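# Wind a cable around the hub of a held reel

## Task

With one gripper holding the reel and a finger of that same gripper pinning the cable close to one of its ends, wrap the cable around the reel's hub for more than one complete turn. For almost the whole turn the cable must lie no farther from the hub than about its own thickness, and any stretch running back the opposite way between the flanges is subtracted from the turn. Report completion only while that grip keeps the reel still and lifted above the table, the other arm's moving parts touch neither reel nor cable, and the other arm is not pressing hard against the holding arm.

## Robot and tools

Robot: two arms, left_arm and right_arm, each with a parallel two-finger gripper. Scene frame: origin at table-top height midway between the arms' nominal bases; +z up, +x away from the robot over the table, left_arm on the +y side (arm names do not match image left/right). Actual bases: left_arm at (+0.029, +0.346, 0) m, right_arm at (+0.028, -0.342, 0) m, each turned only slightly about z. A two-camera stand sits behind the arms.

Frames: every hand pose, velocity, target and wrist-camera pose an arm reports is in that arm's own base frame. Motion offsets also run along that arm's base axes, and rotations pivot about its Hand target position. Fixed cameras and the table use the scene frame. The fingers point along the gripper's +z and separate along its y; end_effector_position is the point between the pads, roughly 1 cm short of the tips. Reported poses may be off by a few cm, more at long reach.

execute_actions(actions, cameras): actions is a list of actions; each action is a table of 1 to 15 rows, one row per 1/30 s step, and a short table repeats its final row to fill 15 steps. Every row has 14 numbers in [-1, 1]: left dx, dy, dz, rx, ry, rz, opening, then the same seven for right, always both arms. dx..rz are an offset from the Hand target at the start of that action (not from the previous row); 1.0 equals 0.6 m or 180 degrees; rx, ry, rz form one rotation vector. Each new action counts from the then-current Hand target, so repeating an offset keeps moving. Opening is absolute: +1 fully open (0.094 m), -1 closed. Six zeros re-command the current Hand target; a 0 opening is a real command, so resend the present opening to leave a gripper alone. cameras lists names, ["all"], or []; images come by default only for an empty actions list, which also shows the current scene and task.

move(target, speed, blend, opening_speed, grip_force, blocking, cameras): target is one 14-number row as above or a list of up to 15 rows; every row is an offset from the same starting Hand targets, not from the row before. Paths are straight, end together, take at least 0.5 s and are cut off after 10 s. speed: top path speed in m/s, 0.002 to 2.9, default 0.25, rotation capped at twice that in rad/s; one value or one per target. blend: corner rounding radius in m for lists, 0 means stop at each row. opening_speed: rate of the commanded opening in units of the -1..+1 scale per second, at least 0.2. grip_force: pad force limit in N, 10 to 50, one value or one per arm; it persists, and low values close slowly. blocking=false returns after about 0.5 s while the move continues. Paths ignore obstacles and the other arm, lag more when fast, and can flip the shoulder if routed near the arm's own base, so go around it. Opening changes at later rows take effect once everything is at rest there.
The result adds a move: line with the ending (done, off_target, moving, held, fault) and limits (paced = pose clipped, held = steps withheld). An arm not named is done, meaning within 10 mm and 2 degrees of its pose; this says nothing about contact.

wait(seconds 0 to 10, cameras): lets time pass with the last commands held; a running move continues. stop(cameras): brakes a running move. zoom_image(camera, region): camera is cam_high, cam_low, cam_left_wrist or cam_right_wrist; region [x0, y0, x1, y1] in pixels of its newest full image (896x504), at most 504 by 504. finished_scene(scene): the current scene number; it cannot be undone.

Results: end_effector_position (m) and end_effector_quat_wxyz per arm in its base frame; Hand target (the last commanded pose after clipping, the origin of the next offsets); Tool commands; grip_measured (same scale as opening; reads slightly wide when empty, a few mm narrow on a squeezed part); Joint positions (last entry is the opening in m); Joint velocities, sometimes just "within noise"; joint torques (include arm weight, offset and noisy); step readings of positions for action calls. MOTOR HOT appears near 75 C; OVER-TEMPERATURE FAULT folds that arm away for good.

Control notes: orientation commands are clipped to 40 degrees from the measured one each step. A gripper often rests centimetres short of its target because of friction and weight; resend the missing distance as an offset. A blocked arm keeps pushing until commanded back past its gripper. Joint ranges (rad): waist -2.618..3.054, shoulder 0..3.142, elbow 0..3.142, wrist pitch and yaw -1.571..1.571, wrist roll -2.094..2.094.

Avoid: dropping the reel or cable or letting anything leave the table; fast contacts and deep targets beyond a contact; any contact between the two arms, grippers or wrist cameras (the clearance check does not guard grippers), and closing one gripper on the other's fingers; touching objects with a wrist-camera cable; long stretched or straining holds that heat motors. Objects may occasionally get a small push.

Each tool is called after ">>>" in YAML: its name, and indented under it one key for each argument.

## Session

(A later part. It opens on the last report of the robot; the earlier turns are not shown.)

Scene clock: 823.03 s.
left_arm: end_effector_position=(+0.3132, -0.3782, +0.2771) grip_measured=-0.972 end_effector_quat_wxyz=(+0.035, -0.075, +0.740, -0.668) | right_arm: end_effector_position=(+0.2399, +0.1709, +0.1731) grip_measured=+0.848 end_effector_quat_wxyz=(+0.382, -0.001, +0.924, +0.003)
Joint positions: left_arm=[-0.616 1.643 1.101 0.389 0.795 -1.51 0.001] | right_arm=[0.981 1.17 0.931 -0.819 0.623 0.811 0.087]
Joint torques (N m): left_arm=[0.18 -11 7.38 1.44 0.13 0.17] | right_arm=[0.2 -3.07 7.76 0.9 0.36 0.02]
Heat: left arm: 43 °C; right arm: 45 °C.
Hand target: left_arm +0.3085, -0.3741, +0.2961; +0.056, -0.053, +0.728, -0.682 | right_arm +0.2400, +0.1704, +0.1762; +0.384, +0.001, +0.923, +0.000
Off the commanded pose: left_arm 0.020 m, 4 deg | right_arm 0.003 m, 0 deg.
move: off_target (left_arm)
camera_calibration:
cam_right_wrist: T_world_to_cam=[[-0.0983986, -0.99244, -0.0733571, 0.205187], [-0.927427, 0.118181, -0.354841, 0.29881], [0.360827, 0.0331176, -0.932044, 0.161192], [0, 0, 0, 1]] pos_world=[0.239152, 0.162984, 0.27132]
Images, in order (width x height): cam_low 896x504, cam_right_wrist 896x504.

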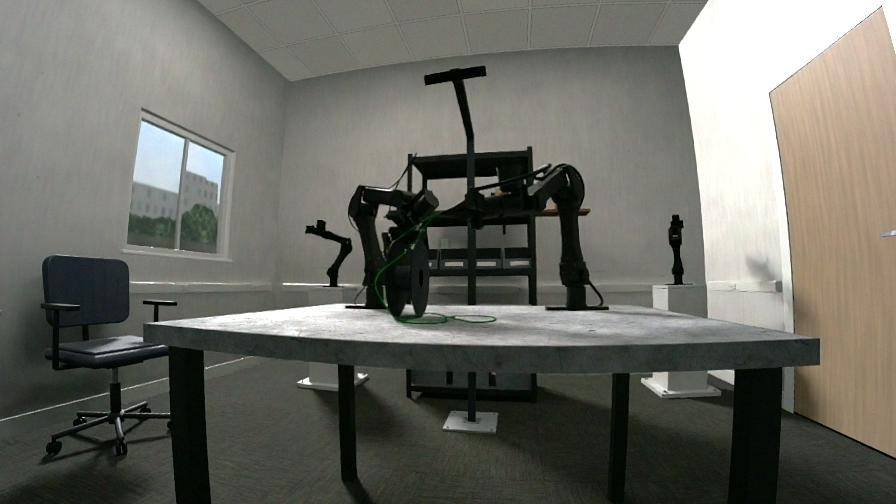

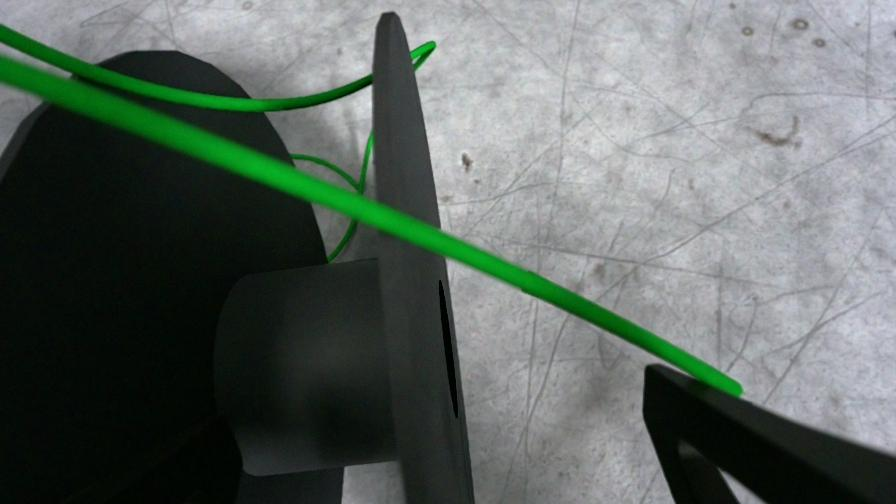

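>>> move:
  target: [0.0,0.15,0.3,0,0,0,-1, 0,0,0,0,0,0,-1]
  cameras: ["cam_high","cam_right_wrist"]
  speed: 0.15
  opening_speed: 0.6

Scene clock: 848.87 s.
left_arm: end_effector_position=(+0.3100, -0.2857, +0.4666) grip_measured=-0.972 end_effector_quat_wxyz=(+0.046, -0.068, +0.731, -0.678) | right_arm: end_effector_position=(+0.2398, +0.1709, +0.1730) grip_measured=-0.956 end_effector_quat_wxyz=(+0.382, -0.001, +0.924, +0.003)
Joint positions: left_arm=[-0.371 1.511 1.717 -0.356 1.035 -1.465 0.001] | right_arm=[0.981 1.17 0.931 -0.82 0.622 0.811 0.002]
Joint torques (N m): left_arm=[0.44 -5.74 10.06 1.05 0.22 0.16] | right_arm=[0.23 -3.08 7.77 0.9 0.36 0.02]
Heat: left arm: 43 °C; right arm: 45 °C.
Hand target: left_arm +0.3085, -0.2841, +0.4761; +0.056, -0.053, +0.728, -0.682 | right_arm +0.2401, +0.1703, +0.1762; +0.384, +0.001, +0.923, +0.000
Off the commanded pose: left_arm 0.010 m, 2 deg | right_arm 0.003 m, 0 deg.
move: done
camera_calibration:
cam_right_wrist: T_world_to_cam=[[-0.0981039, -0.992469, -0.0733576, 0.205104], [-0.927736, 0.117881, -0.354134, 0.298612], [0.360114, 0.0333145, -0.932313, 0.161348], [0, 0, 0, 1]] pos_world=[0.239051, 0.162983, 0.271221]
Images, in order (width x height): cam_high 896x504, cam_right_wrist 896x504.

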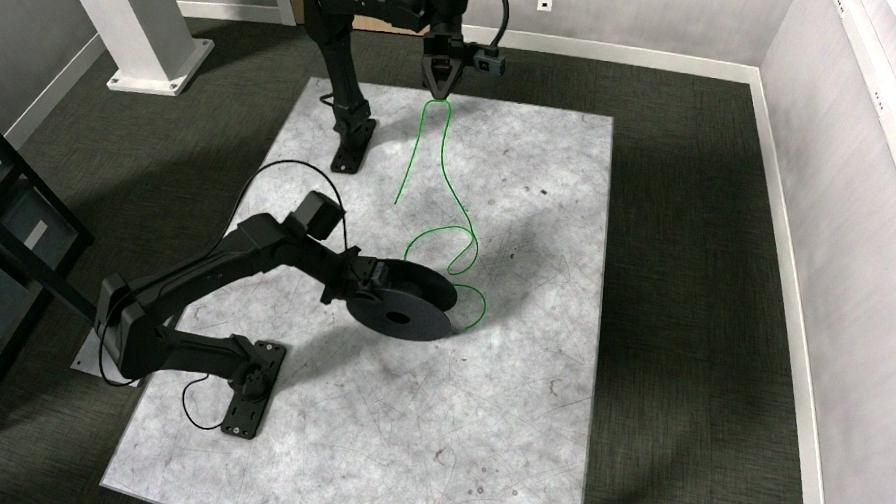

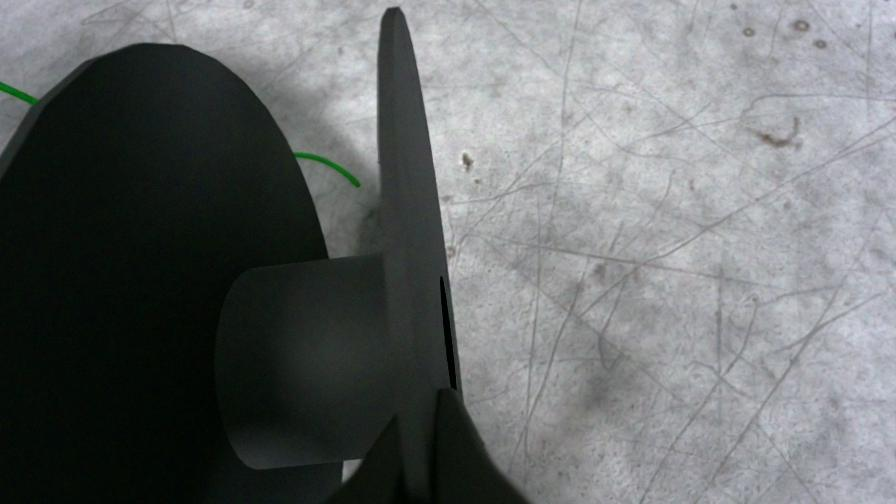

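>>> move:
  target:
    - [0.08,0.3,0.0,0,0,0.1,-1, 0,0,0.1,0,0,0,-1]
    - [0.1,0.8,-0.05,0,0,0.33,-1, 0.1,0,0.15,0,-0.1,0,-1]
  cameras: ["cam_high"]
  speed: 0.2
  blend: 0.03

Scene clock: 863.37 s.
left_arm: end_effector_position=(+0.3686, +0.1947, +0.4336) grip_measured=-0.972 end_effector_quat_wxyz=(+0.368, -0.421, +0.601, -0.571) | right_arm: end_effector_position=(+0.2942, +0.1751, +0.2469) grip_measured=-0.956 end_effector_quat_wxyz=(+0.491, -0.026, +0.871, -0.012)
Joint positions: left_arm=[0.912 1.594 1.697 -0.386 1.289 -1.337 0.001] | right_arm=[0.89 1.189 1.048 -0.621 0.723 0.509 0.002]
Joint torques (N m): left_arm=[0.21 -6.89 10.29 1.13 0.12 0.04] | right_arm=[-0.57 -6.49 6.68 1.8 0.63 -0.03]
Heat: left arm: 43 °C; right arm: 45 °C.
Hand target: left_arm +0.3685, +0.1959, +0.4462; +0.386, -0.407, +0.606, -0.564 | right_arm +0.3001, +0.1703, +0.2662; +0.524, +0.001, +0.852, +0.000
Off the commanded pose: left_arm 0.013 m, 3 deg | right_arm 0.021 m, 5 deg.
move: off_target (left_arm, right_arm)
Images, in order (width x height): cam_high 896x504.

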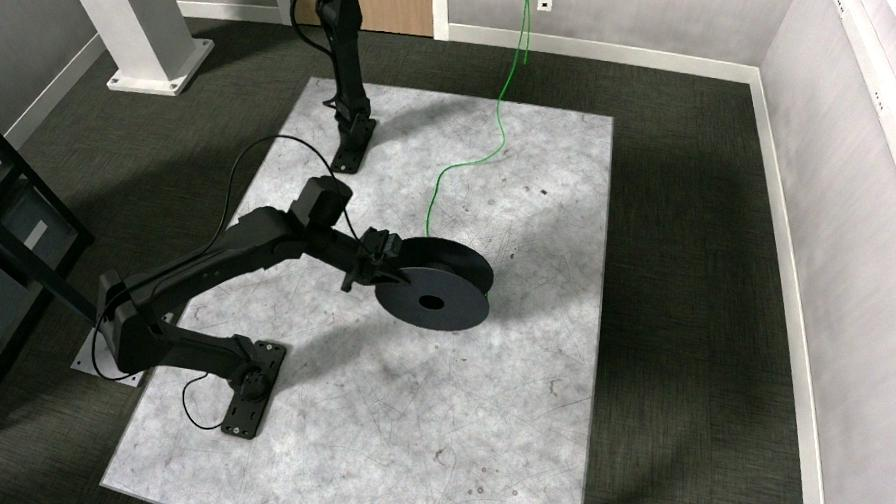

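>>> move:
  target: [0,0,0,0,0,0,-1, 0.033,-0.006,-0.17,0,-0.067,0,-1]
  cameras: ["cam_high","cam_low"]
  speed: 0.1

>>> zoom_image:
  camera: "cam_low"
  region: [340, 180, 500, 340]

Scene clock: 878.50 s.
left_arm: end_effector_position=(+0.3686, +0.1947, +0.4337) grip_measured=-0.972 end_effector_quat_wxyz=(+0.368, -0.421, +0.601, -0.571) | right_arm: end_effector_position=(+0.3160, +0.1692, +0.1552) grip_measured=-0.956 end_effector_quat_wxyz=(+0.594, -0.017, +0.804, -0.006)
Joint positions: left_arm=[0.912 1.594 1.697 -0.385 1.289 -1.338 0.001] | right_arm=[0.858 1.273 0.477 0.361 0.799 0.291 0.002]
Joint torques (N m): left_arm=[0.21 -6.86 10.29 1.1 0.14 0] | right_arm=[-0.7 -4.14 6.04 1.98 0.31 -0.06]
Heat: left arm: 43 °C; right arm: 45 °C.
Hand target: left_arm +0.3684, +0.1959, +0.4462; +0.386, -0.407, +0.606, -0.564 | right_arm +0.3199, +0.1668, +0.1642; +0.610, +0.001, +0.792, +0.000
Off the commanded pose: left_arm 0.013 m, 3 deg | right_arm 0.010 m, 3 deg.
move: off_target (left_arm, right_arm)
Images, in order (width x height): cam_high 896x504, cam_low 896x504.

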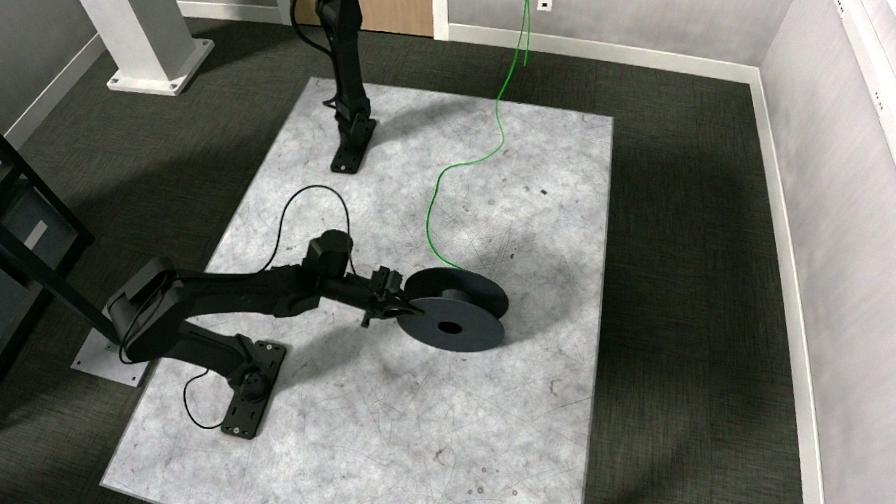

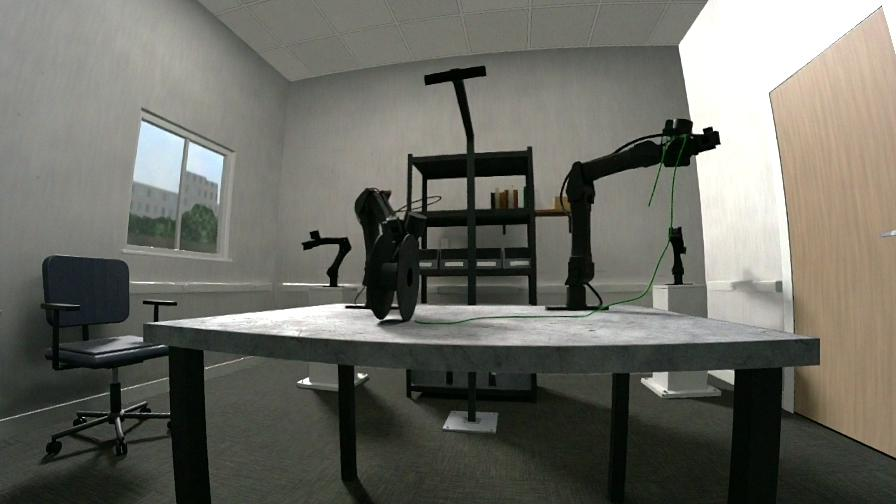

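Scaled by 3.150 from the camera's 896x504 image, which has a finer 1280x720 frame.

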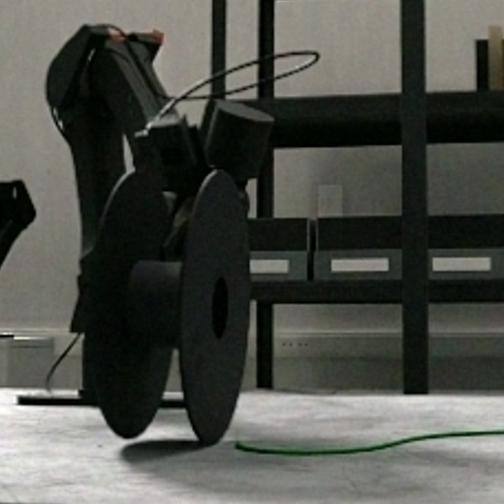

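>>> move:
  target: [0,0,0,0,0,0,-1, 0.0,0.0,-0.02,0,0,0,-1]
  speed: 0.05

>>> move:
  target: [0,0,0,0,0,0,-1, 0.0,0.0,-0.015,0,0,0,-1]
  speed: 0.05
  cameras: ["cam_high","cam_low","cam_right_wrist"]

>>> zoom_image:
  camera: "cam_low"
  region: [340, 180, 500, 340]

Scene clock: 886.87 s.
left_arm: end_effector_position=(+0.3686, +0.1947, +0.4337) grip_measured=-0.972 end_effector_quat_wxyz=(+0.368, -0.421, +0.601, -0.571) | right_arm: end_effector_position=(+0.3180, +0.1710, +0.1511) grip_measured=-0.956 end_effector_quat_wxyz=(+0.604, -0.008, +0.797, +0.003)
Joint positions: left_arm=[0.912 1.594 1.697 -0.385 1.289 -1.338 0.001] | right_arm=[0.858 1.309 0.45 0.46 0.802 0.29 0.002]
Joint torques (N m): left_arm=[0.16 -6.8 10.35 1.1 0.15 0.02] | right_arm=[-0.69 -3.84 5.52 1.77 0.26 -0.07]
Heat: left arm: 43 °C; right arm: 44 °C.
Hand target: left_arm +0.3684, +0.1959, +0.4462; +0.386, -0.407, +0.606, -0.564 | right_arm +0.3199, +0.1668, +0.1523; +0.610, +0.001, +0.792, +0.000
Off the commanded pose: left_arm 0.013 m, 3 deg | right_arm 0.005 m, 1 deg.
move: off_target (left_arm)

Scene clock: 887.77 s.
left_arm: end_effector_position=(+0.3686, +0.1947, +0.4337) grip_measured=-0.972 end_effector_quat_wxyz=(+0.368, -0.421, +0.601, -0.571) | right_arm: end_effector_position=(+0.3197, +0.1719, +0.1486) grip_measured=-0.956 end_effector_quat_wxyz=(+0.612, -0.003, +0.791, +0.007)
Joint positions: left_arm=[0.912 1.594 1.697 -0.385 1.289 -1.338 0.001] | right_arm=[0.858 1.339 0.432 0.536 0.807 0.283 0.002]
Joint torques (N m): left_arm=[0.14 -6.91 10.3 1.14 0.14 0.03] | right_arm=[-0.69 -3.56 5 1.59 0.19 -0.02]
Heat: left arm: 43 °C; right arm: 44 °C.
Hand target: left_arm +0.3684, +0.1959, +0.4462; +0.386, -0.407, +0.606, -0.564 | right_arm +0.3199, +0.1668, +0.1433; +0.610, +0.000, +0.792, +0.000
Off the commanded pose: left_arm 0.013 m, 3 deg | right_arm 0.007 m, 1 deg.
move: off_target (left_arm)
camera_calibration:
cam_right_wrist: T_world_to_cam=[[-0.0402575, -0.992111, -0.118727, 0.200382], [-0.619545, 0.118009, -0.77604, 0.32827], [0.783928, 0.0423153, -0.619408, -0.073747], [0, 0, 0, 1]] pos_world=[0.269257, 0.163183, 0.232862]
Images, in order (width x height): cam_high 896x504, cam_low 896x504, cam_right_wrist 896x504.

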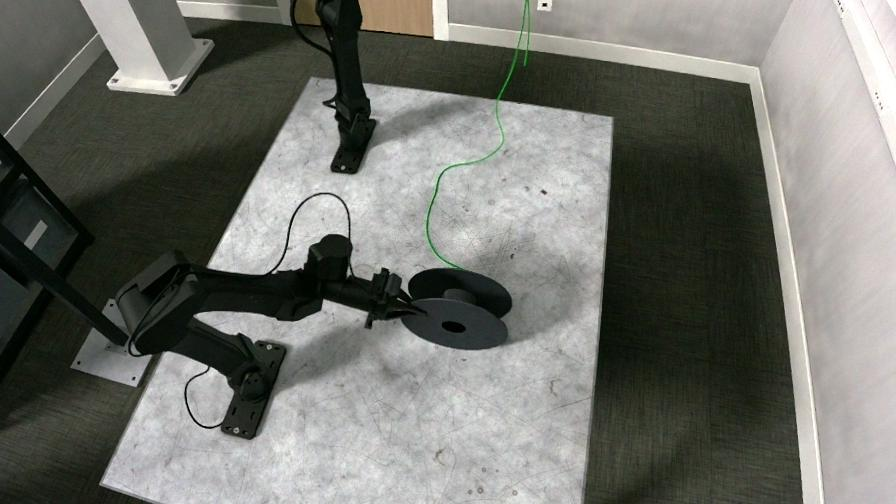

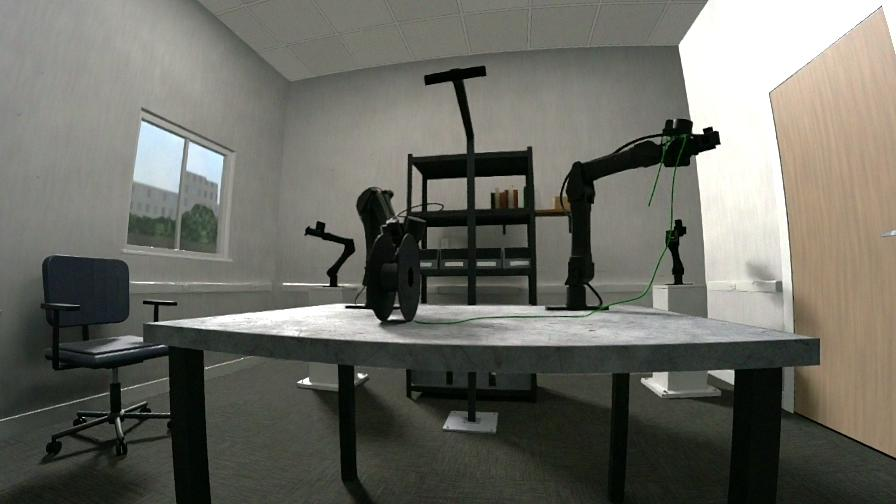

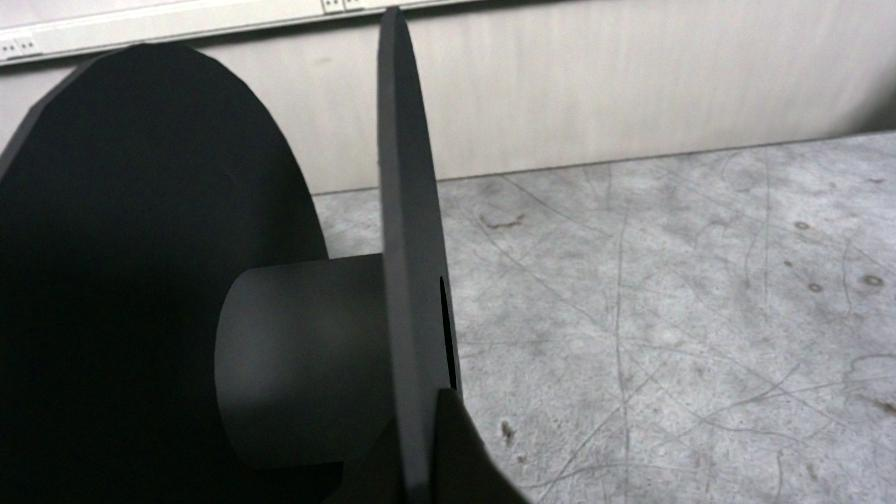

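Scaled by 3.150 from the camera's 896x504 image, which has a finer 1280x720 frame.

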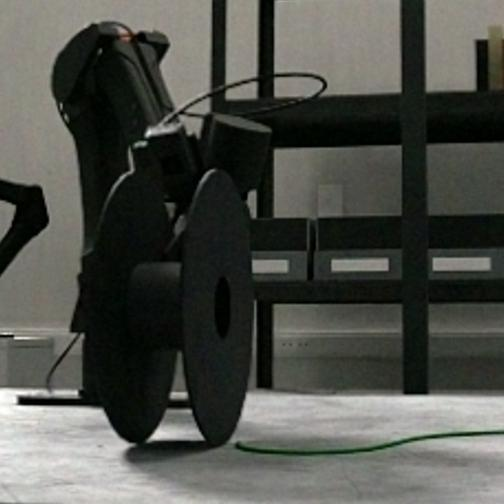

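>>> move:
  target: [0,0,0,0,0,0,-1, 0.0,0.0,0,0,0,0,0.9]
  opening_speed: 0.6
  cameras: ["cam_high","cam_low","cam_right_wrist"]

Scene clock: 916.93 s.
left_arm: end_effector_position=(+0.3686, +0.1947, +0.4337) grip_measured=-0.972 end_effector_quat_wxyz=(+0.368, -0.421, +0.601, -0.571) | right_arm: end_effector_position=(+0.3194, +0.1716, +0.1465) grip_measured=+0.898 end_effector_quat_wxyz=(+0.610, -0.004, +0.792, +0.005)
Joint positions: left_arm=[0.912 1.594 1.697 -0.385 1.289 -1.338 0.001] | right_arm=[0.858 1.343 0.429 0.536 0.807 0.283 0.089]
Joint torques (N m): left_arm=[0.17 -6.87 10.36 1.13 0.13 0] | right_arm=[-0.69 -3.88 5.19 1.6 0.2 -0.02]
Heat: left arm: 43 °C; right arm: 43 °C.
Hand target: left_arm +0.3684, +0.1959, +0.4462; +0.386, -0.407, +0.606, -0.564 | right_arm +0.3199, +0.1668, +0.1432; +0.610, +0.000, +0.792, +0.000
Off the commanded pose: left_arm 0.013 m, 3 deg | right_arm 0.006 m, 1 deg.
move: off_target (left_arm)
camera_calibration:
cam_right_wrist: T_world_to_cam=[[-0.0407663, -0.99265, -0.113947, 0.199372], [-0.622643, 0.114429, -0.774094, 0.327748], [0.781443, 0.0393912, -0.622731, -0.0730133], [0, 0, 0, 1]] pos_world=[0.269253, 0.163279, 0.230958]
Images, in order (width x height): cam_high 896x504, cam_low 896x504, cam_right_wrist 896x504.

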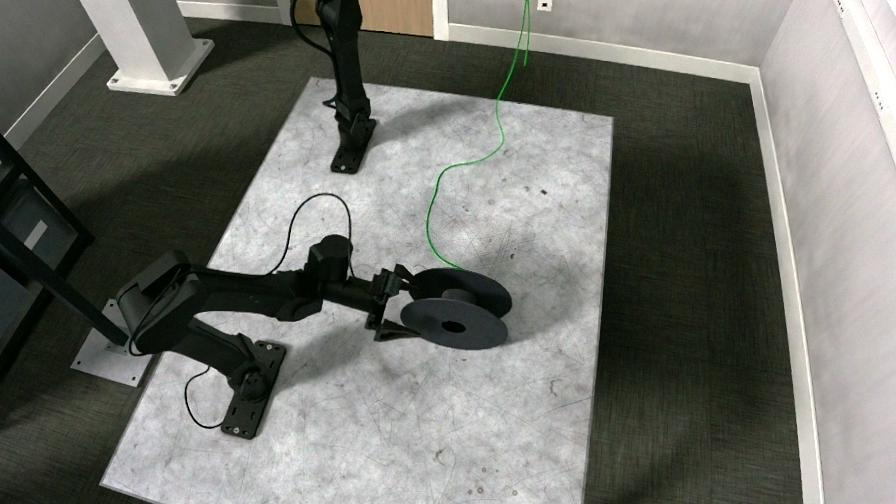

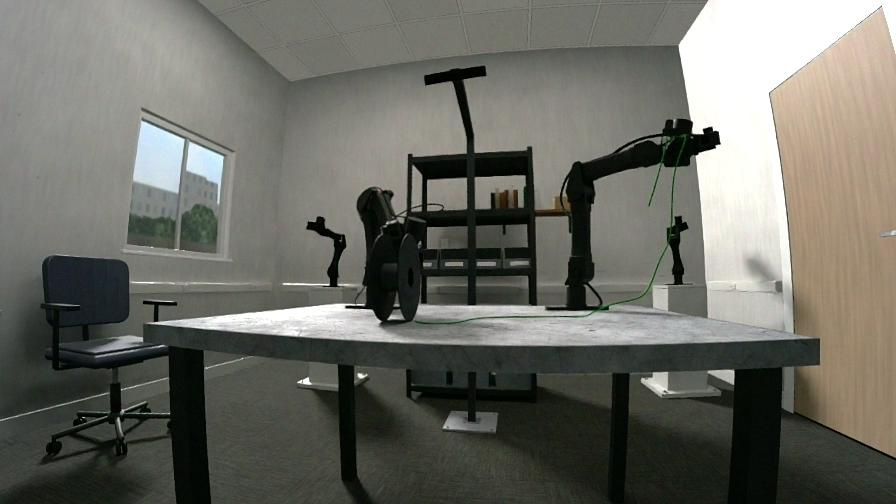

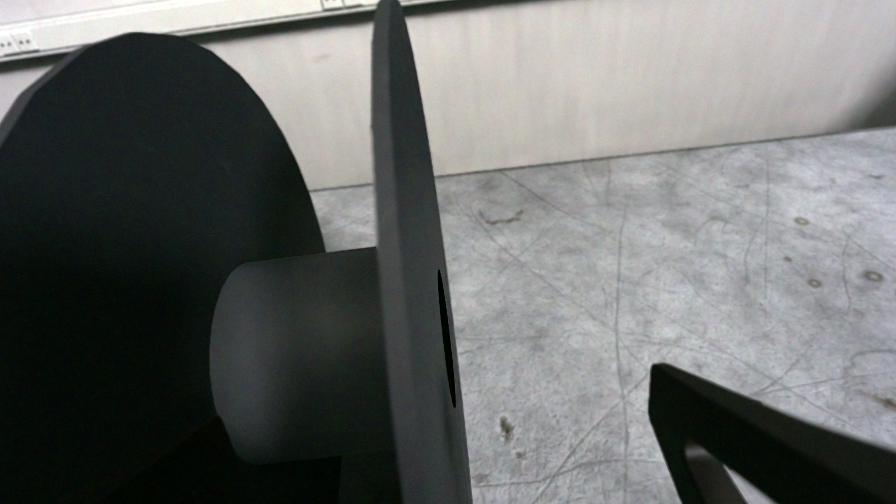

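>>> move:
  target: [0.0,-0.743,0.09,0,0,-0.33,-1, 0.025,0.0,-0.007,0,0,0,0.9]
  speed: 0.2
  cameras: ["cam_high","cam_right_wrist","cam_left_wrist"]

Scene clock: 928.37 s.
left_arm: end_effector_position=(+0.3686, -0.2498, +0.4943) grip_measured=-0.972 end_effector_quat_wxyz=(+0.046, -0.061, +0.728, -0.681) | right_arm: end_effector_position=(+0.3311, +0.1662, +0.1340) grip_measured=+0.898 end_effector_quat_wxyz=(+0.604, -0.005, +0.797, -0.003)
Joint positions: left_arm=[-0.21 1.768 2.129 -0.552 1.203 -1.407 0.001] | right_arm=[0.808 1.408 0.429 0.593 0.768 0.265 0.089]
Joint torques (N m): left_arm=[-0.14 -7.38 9.51 0.93 0.07 0.12] | right_arm=[-0.58 -4.22 6.63 1.68 0.13 -0.08]
Heat: left arm: 43 °C; right arm: 42 °C.
Hand target: left_arm +0.3685, -0.2498, +0.5001; +0.056, -0.053, +0.728, -0.682 | right_arm +0.3349, +0.1668, +0.1391; +0.610, +0.000, +0.792, +0.000
Off the commanded pose: left_arm 0.006 m, 1 deg | right_arm 0.006 m, 1 deg.
move: done
camera_calibration:
cam_left_wrist: T_world_to_cam=[[-0.10023, -0.0315388, 0.994464, -0.463461], [-0.961141, 0.261462, -0.0885798, 0.502003], [-0.257221, -0.964698, -0.0565197, -0.0240345], [0, 0, 0, 1]] pos_world=[0.429861, -0.169058, 0.504005]
cam_right_wrist: T_world_to_cam=[[-0.0514553, -0.993711, -0.0994554, 0.194812], [-0.633941, 0.109451, -0.765598, 0.329422], [0.771668, 0.0236547, -0.635586, -0.0820201], [0, 0, 0, 1]] pos_world=[0.282151, 0.159472, 0.219449]
Images, in order (width x height): cam_high 896x504, cam_left_wrist 896x504, cam_right_wrist 896x504.

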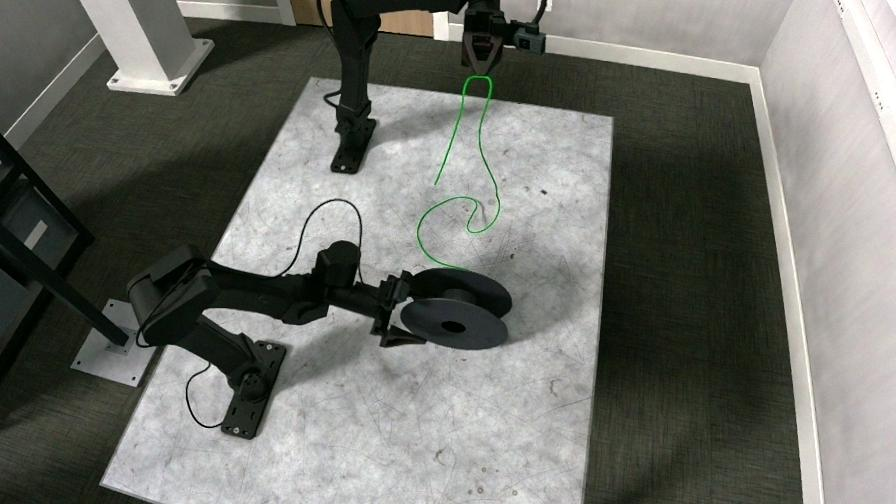

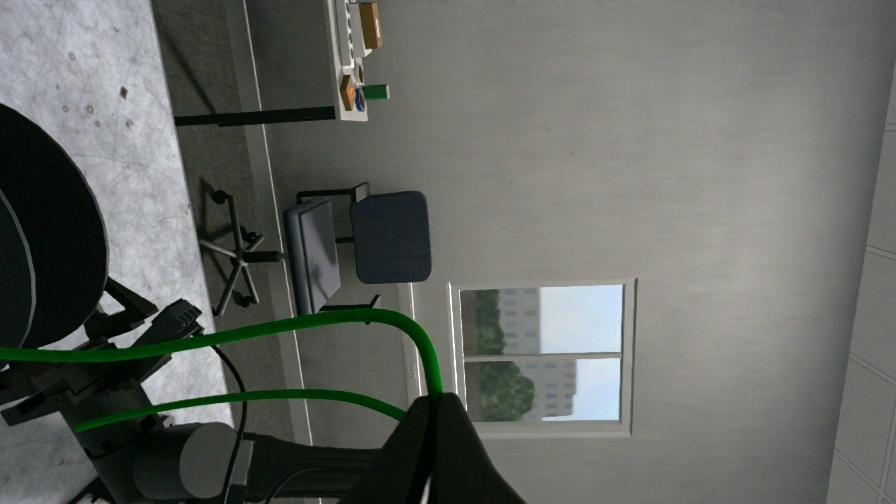

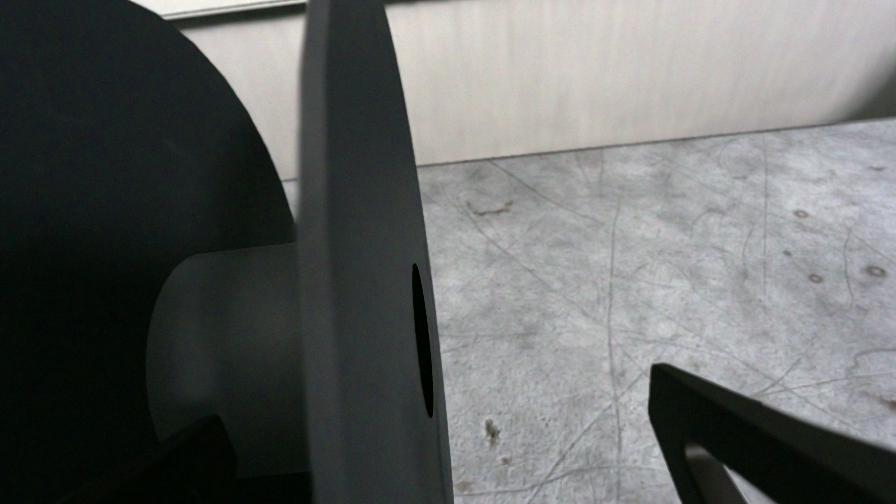

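>>> move:
  target: [-0.012,-0.36,-0.02,0,0,0,-1, 0,0,0,0,0,0,0.9]
  speed: 0.15
  cameras: ["cam_high","cam_right_wrist","cam_left_wrist","cam_low"]

Scene clock: 946.50 s.
left_arm: end_effector_position=(+0.3582, -0.4658, +0.4862) grip_measured=-0.972 end_effector_quat_wxyz=(+0.054, -0.054, +0.722, -0.688) | right_arm: end_effector_position=(+0.3311, +0.1662, +0.1341) grip_measured=+0.898 end_effector_quat_wxyz=(+0.604, -0.005, +0.797, -0.003)
Joint positions: left_arm=[-0.718 2.282 2.842 -0.623 0.699 -1.525 0.001] | right_arm=[0.808 1.408 0.429 0.594 0.768 0.265 0.089]
Joint torques (N m): left_arm=[0.02 -10.56 8.58 1.21 -0.11 0] | right_arm=[-0.59 -4.18 6.65 1.67 0.12 -0.07]
Heat: left arm: 42 °C; right arm: 42 °C.
Hand target: left_arm +0.3613, -0.4659, +0.4880; +0.056, -0.053, +0.728, -0.682 | right_arm +0.3349, +0.1668, +0.1391; +0.610, +0.001, +0.792, +0.001
Off the commanded pose: left_arm 0.004 m, 1 deg | right_arm 0.006 m, 1 deg.
elbow stopped short (left arm): the move would have taken joint 3 (elbow) straighter than the controller allows.
move: done
camera_calibration:
cam_left_wrist: T_world_to_cam=[[-0.12291, -0.0151499, 0.992302, -0.446409], [-0.958843, 0.259694, -0.114801, 0.558828], [-0.255956, -0.965572, -0.0464453, -0.241304], [0, 0, 0, 1]] pos_world=[0.419197, -0.384884, 0.495919]
cam_right_wrist: T_world_to_cam=[[-0.0514026, -0.993684, -0.0997529, 0.194859], [-0.633731, 0.109653, -0.765742, 0.329363], [0.771843, 0.0238555, -0.635365, -0.08215], [0, 0, 0, 1]] pos_world=[0.282151, 0.159472, 0.21945]

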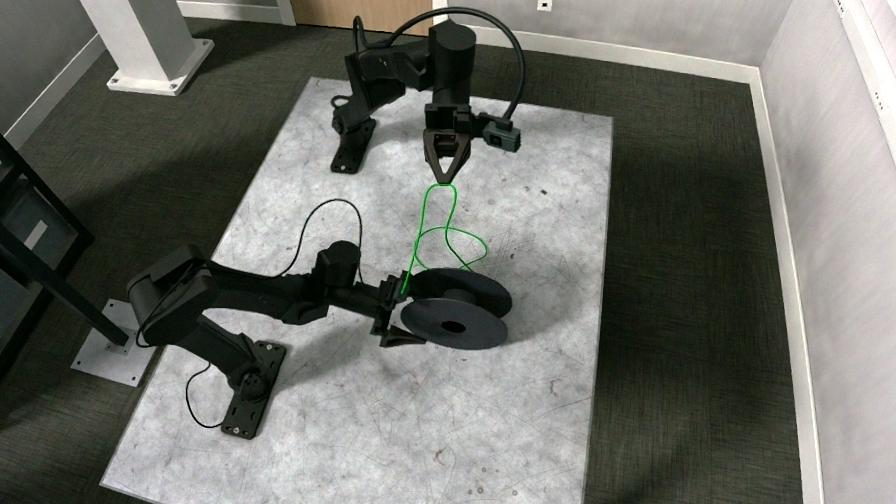

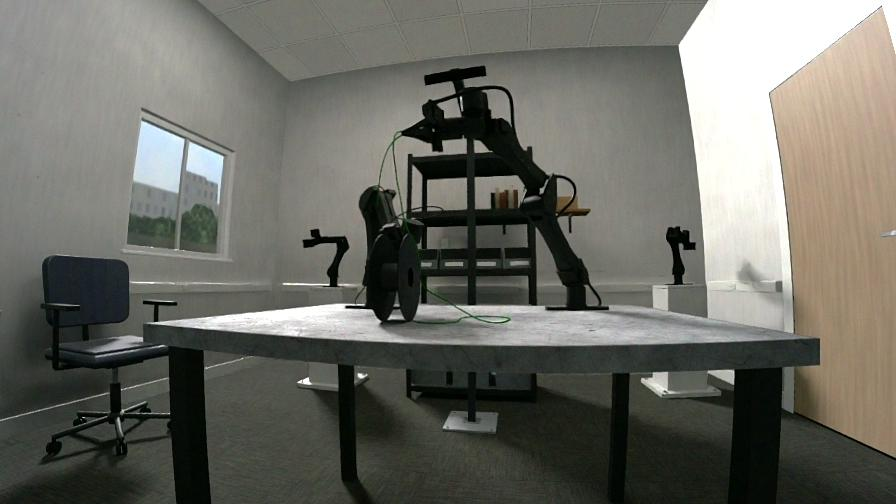

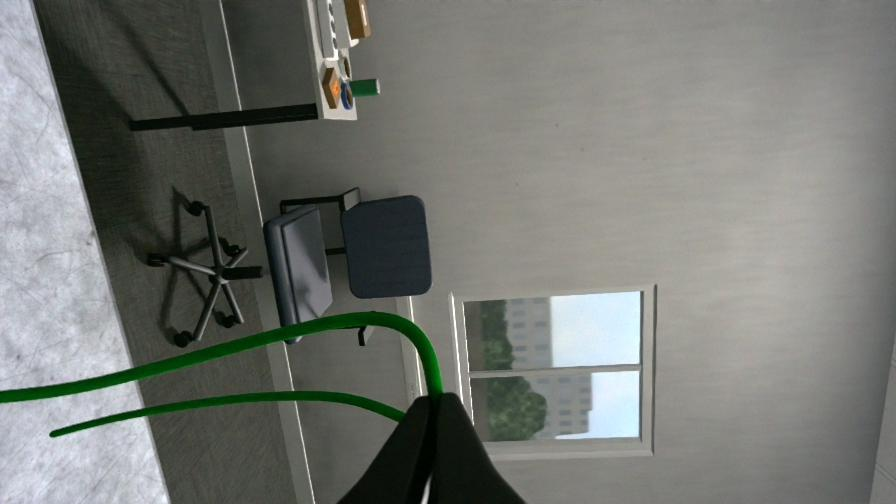

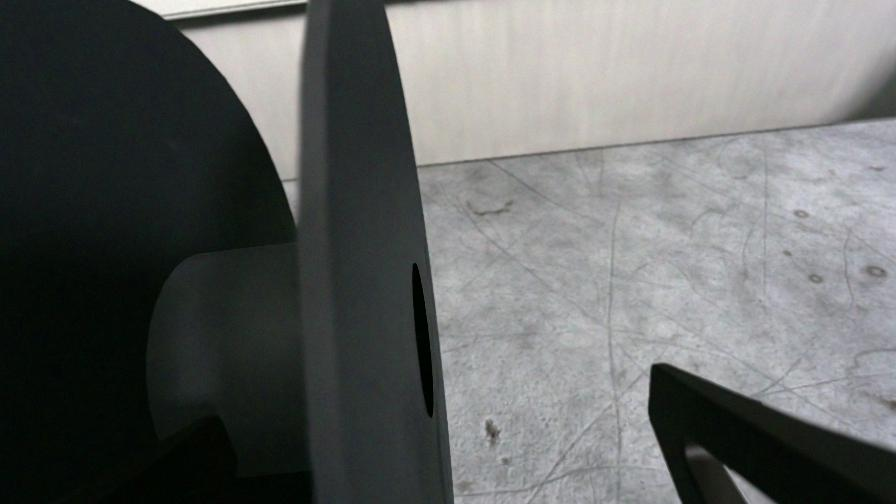

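>>> move:
  target: [-0.008,0.022,-0.2,0,0,0,-1, 0,0,0,0,0,0,0.9]
  speed: 0.12
  cameras: ["cam_right_wrist","cam_high"]

Scene clock: 977.87 s.
left_arm: end_effector_position=(+0.3586, -0.4615, +0.3386) grip_measured=-0.972 end_effector_quat_wxyz=(+0.033, -0.067, +0.745, -0.663) | right_arm: end_effector_position=(+0.3311, +0.1662, +0.1341) grip_measured=+0.898 end_effector_quat_wxyz=(+0.604, -0.005, +0.797, -0.003)
Joint positions: left_arm=[-0.708 1.945 1.732 0.055 0.716 -1.507 0.001] | right_arm=[0.808 1.408 0.429 0.594 0.768 0.265 0.089]
Joint torques (N m): left_arm=[0.76 -14.5 8.21 1.43 0.05 0.04] | right_arm=[-0.58 -4.21 6.67 1.67 0.13 -0.08]
Heat: left arm: 42 °C; right arm: 42 °C.
Hand target: left_arm +0.3564, -0.4527, +0.3683; +0.056, -0.053, +0.728, -0.682 | right_arm +0.3349, +0.1668, +0.1391; +0.610, +0.001, +0.792, +0.001
Off the commanded pose: left_arm 0.031 m, 4 deg | right_arm 0.006 m, 1 deg.
move: off_target (left_arm)
camera_calibration:
cam_right_wrist: T_world_to_cam=[[-0.0514026, -0.993684, -0.0997529, 0.194859], [-0.633731, 0.109653, -0.765742, 0.329363], [0.771843, 0.0238555, -0.635365, -0.08215], [0, 0, 0, 1]] pos_world=[0.282151, 0.159472, 0.21945]
Images, in order (width x height): cam_high 896x504, cam_right_wrist 896x504.

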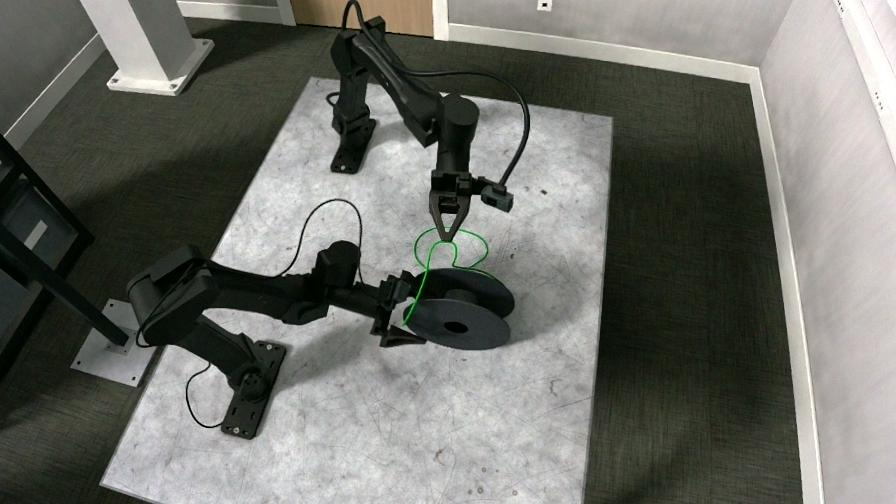

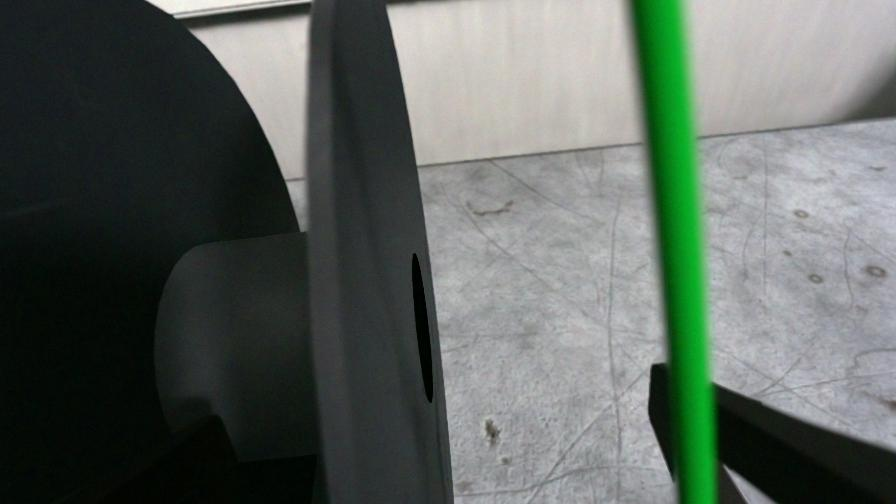

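>>> move:
  target: [0.028,0.022,-0.055,0,0,0,-1, 0,0,0,0,0,0,0.9]
  speed: 0.1
  cameras: ["cam_right_wrist","cam_high","cam_low"]

Scene clock: 987.33 s.
left_arm: end_effector_position=(+0.3760, -0.4428, +0.3198) grip_measured=-0.972 end_effector_quat_wxyz=(+0.042, -0.069, +0.738, -0.670) | right_arm: end_effector_position=(+0.3311, +0.1662, +0.1341) grip_measured=+0.898 end_effector_quat_wxyz=(+0.604, -0.005, +0.797, -0.003)
Joint positions: left_arm=[-0.654 1.945 1.637 0.171 0.757 -1.507 0.001] | right_arm=[0.808 1.408 0.429 0.594 0.768 0.265 0.089]
Joint torques (N m): left_arm=[0.25 -12.59 7.73 1.47 0.13 0.1] | right_arm=[-0.58 -4.18 6.63 1.67 0.13 -0.08]
Heat: left arm: 43 °C; right arm: 42 °C.
Hand target: left_arm +0.3732, -0.4395, +0.3351; +0.056, -0.053, +0.728, -0.682 | right_arm +0.3349, +0.1668, +0.1391; +0.610, +0.000, +0.792, +0.000
Off the commanded pose: left_arm 0.016 m, 3 deg | right_arm 0.006 m, 1 deg.
move: off_target (left_arm)
camera_calibration:
cam_right_wrist: T_world_to_cam=[[-0.0514026, -0.993684, -0.0997529, 0.194859], [-0.633731, 0.109653, -0.765742, 0.329363], [0.771843, 0.0238555, -0.635365, -0.08215], [0, 0, 0, 1]] pos_world=[0.282151, 0.159472, 0.21945]
Images, in order (width x height): cam_high 896x504, cam_low 896x504, cam_right_wrist 896x504.

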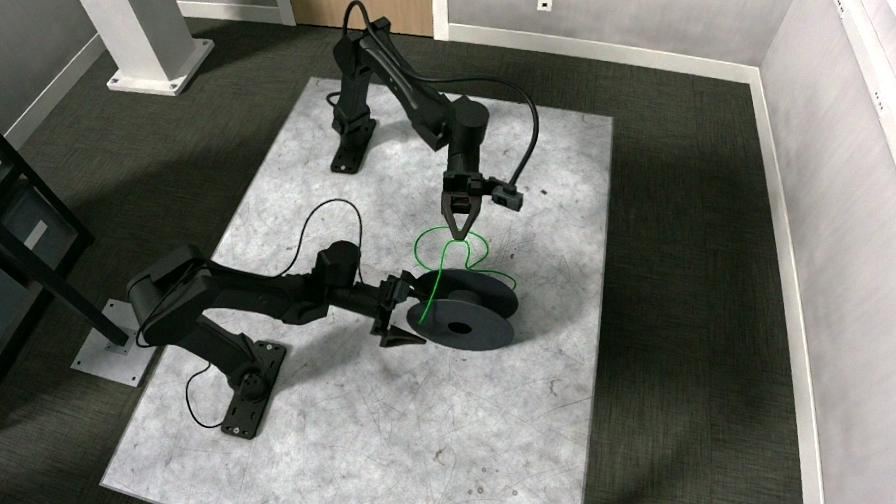

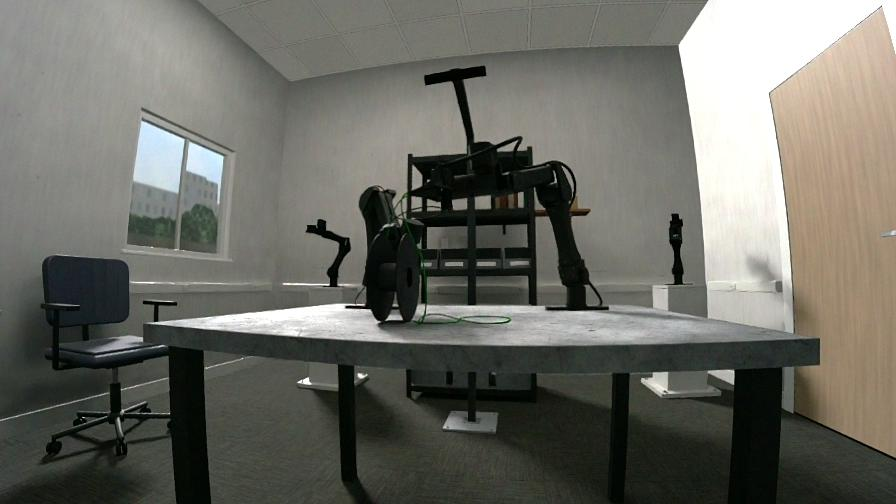

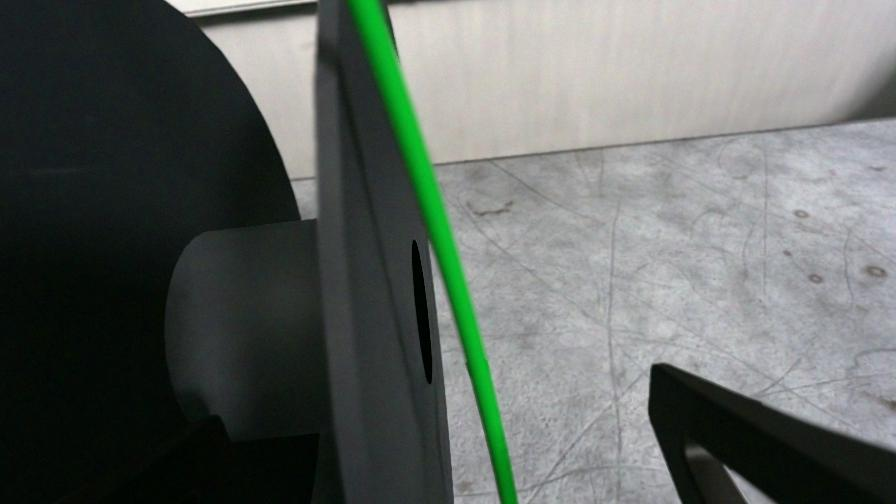

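>>> move:
  target: [0,0.0,-0.012,0,0,0,-1, 0,0,0,0,0,0,-1]
  opening_speed: 0.6
  cameras: ["cam_right_wrist","cam_high"]

Scene clock: 996.83 s.
left_arm: end_effector_position=(+0.3756, -0.4426, +0.3144) grip_measured=-0.972 end_effector_quat_wxyz=(+0.043, -0.068, +0.737, -0.671) | right_arm: end_effector_position=(+0.3313, +0.1687, +0.1351) grip_measured=-0.915 end_effector_quat_wxyz=(+0.605, -0.005, +0.796, +0.005)
Joint positions: left_arm=[-0.654 1.945 1.612 0.2 0.758 -1.507 0.001] | right_arm=[0.808 1.408 0.429 0.602 0.756 0.266 0.004]
Joint torques (N m): left_arm=[0.23 -12.48 7.66 1.45 0.12 0.08] | right_arm=[-0.59 -4.18 6.68 1.61 0.25 -0.09]
Heat: left arm: 43 °C; right arm: 42 °C.
Hand target: left_arm +0.3732, -0.4395, +0.3279; +0.056, -0.053, +0.728, -0.682 | right_arm +0.3349, +0.1668, +0.1391; +0.610, +0.001, +0.792, +0.000
Off the commanded pose: left_arm 0.014 m, 3 deg | right_arm 0.006 m, 1 deg.
move: off_target (left_arm)
camera_calibration:
cam_right_wrist: T_world_to_cam=[[-0.0407595, -0.993011, -0.110765, 0.195358], [-0.632872, 0.111442, -0.766194, 0.329554], [0.773183, 0.0388701, -0.632991, -0.0851144], [0, 0, 0, 1]] pos_world=[0.282337, 0.160574, 0.220265]
Images, in order (width x height): cam_high 896x504, cam_right_wrist 896x504.

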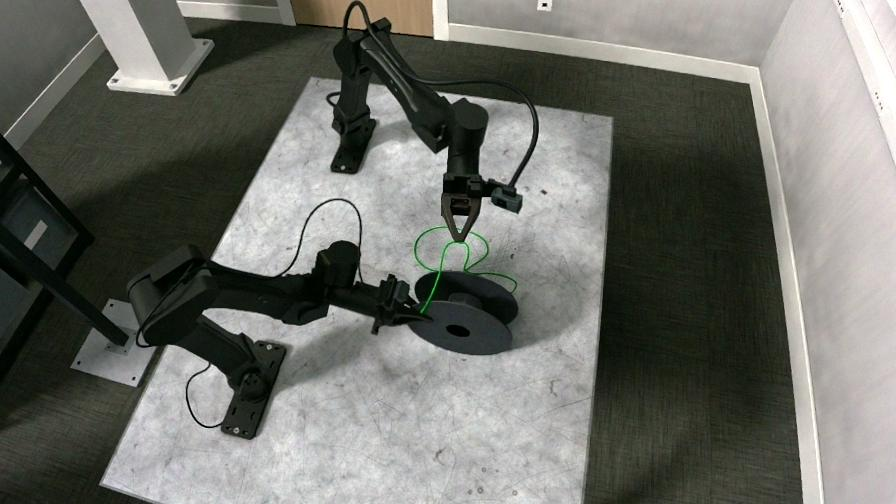

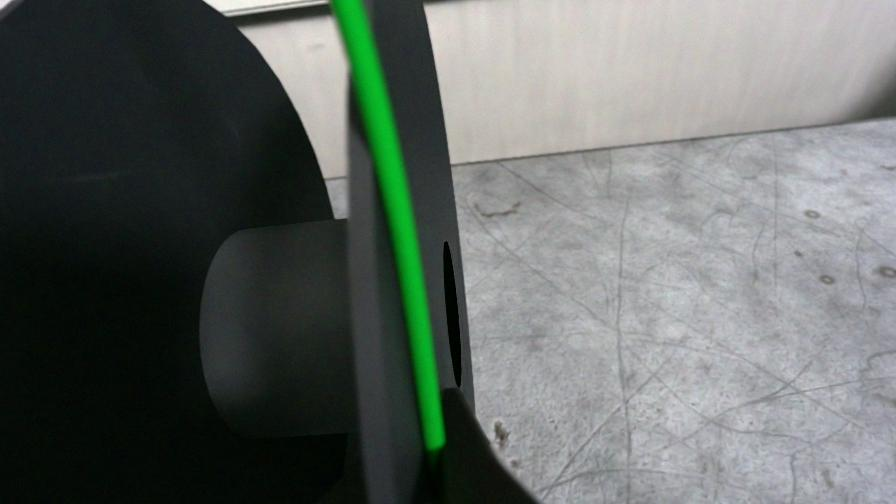

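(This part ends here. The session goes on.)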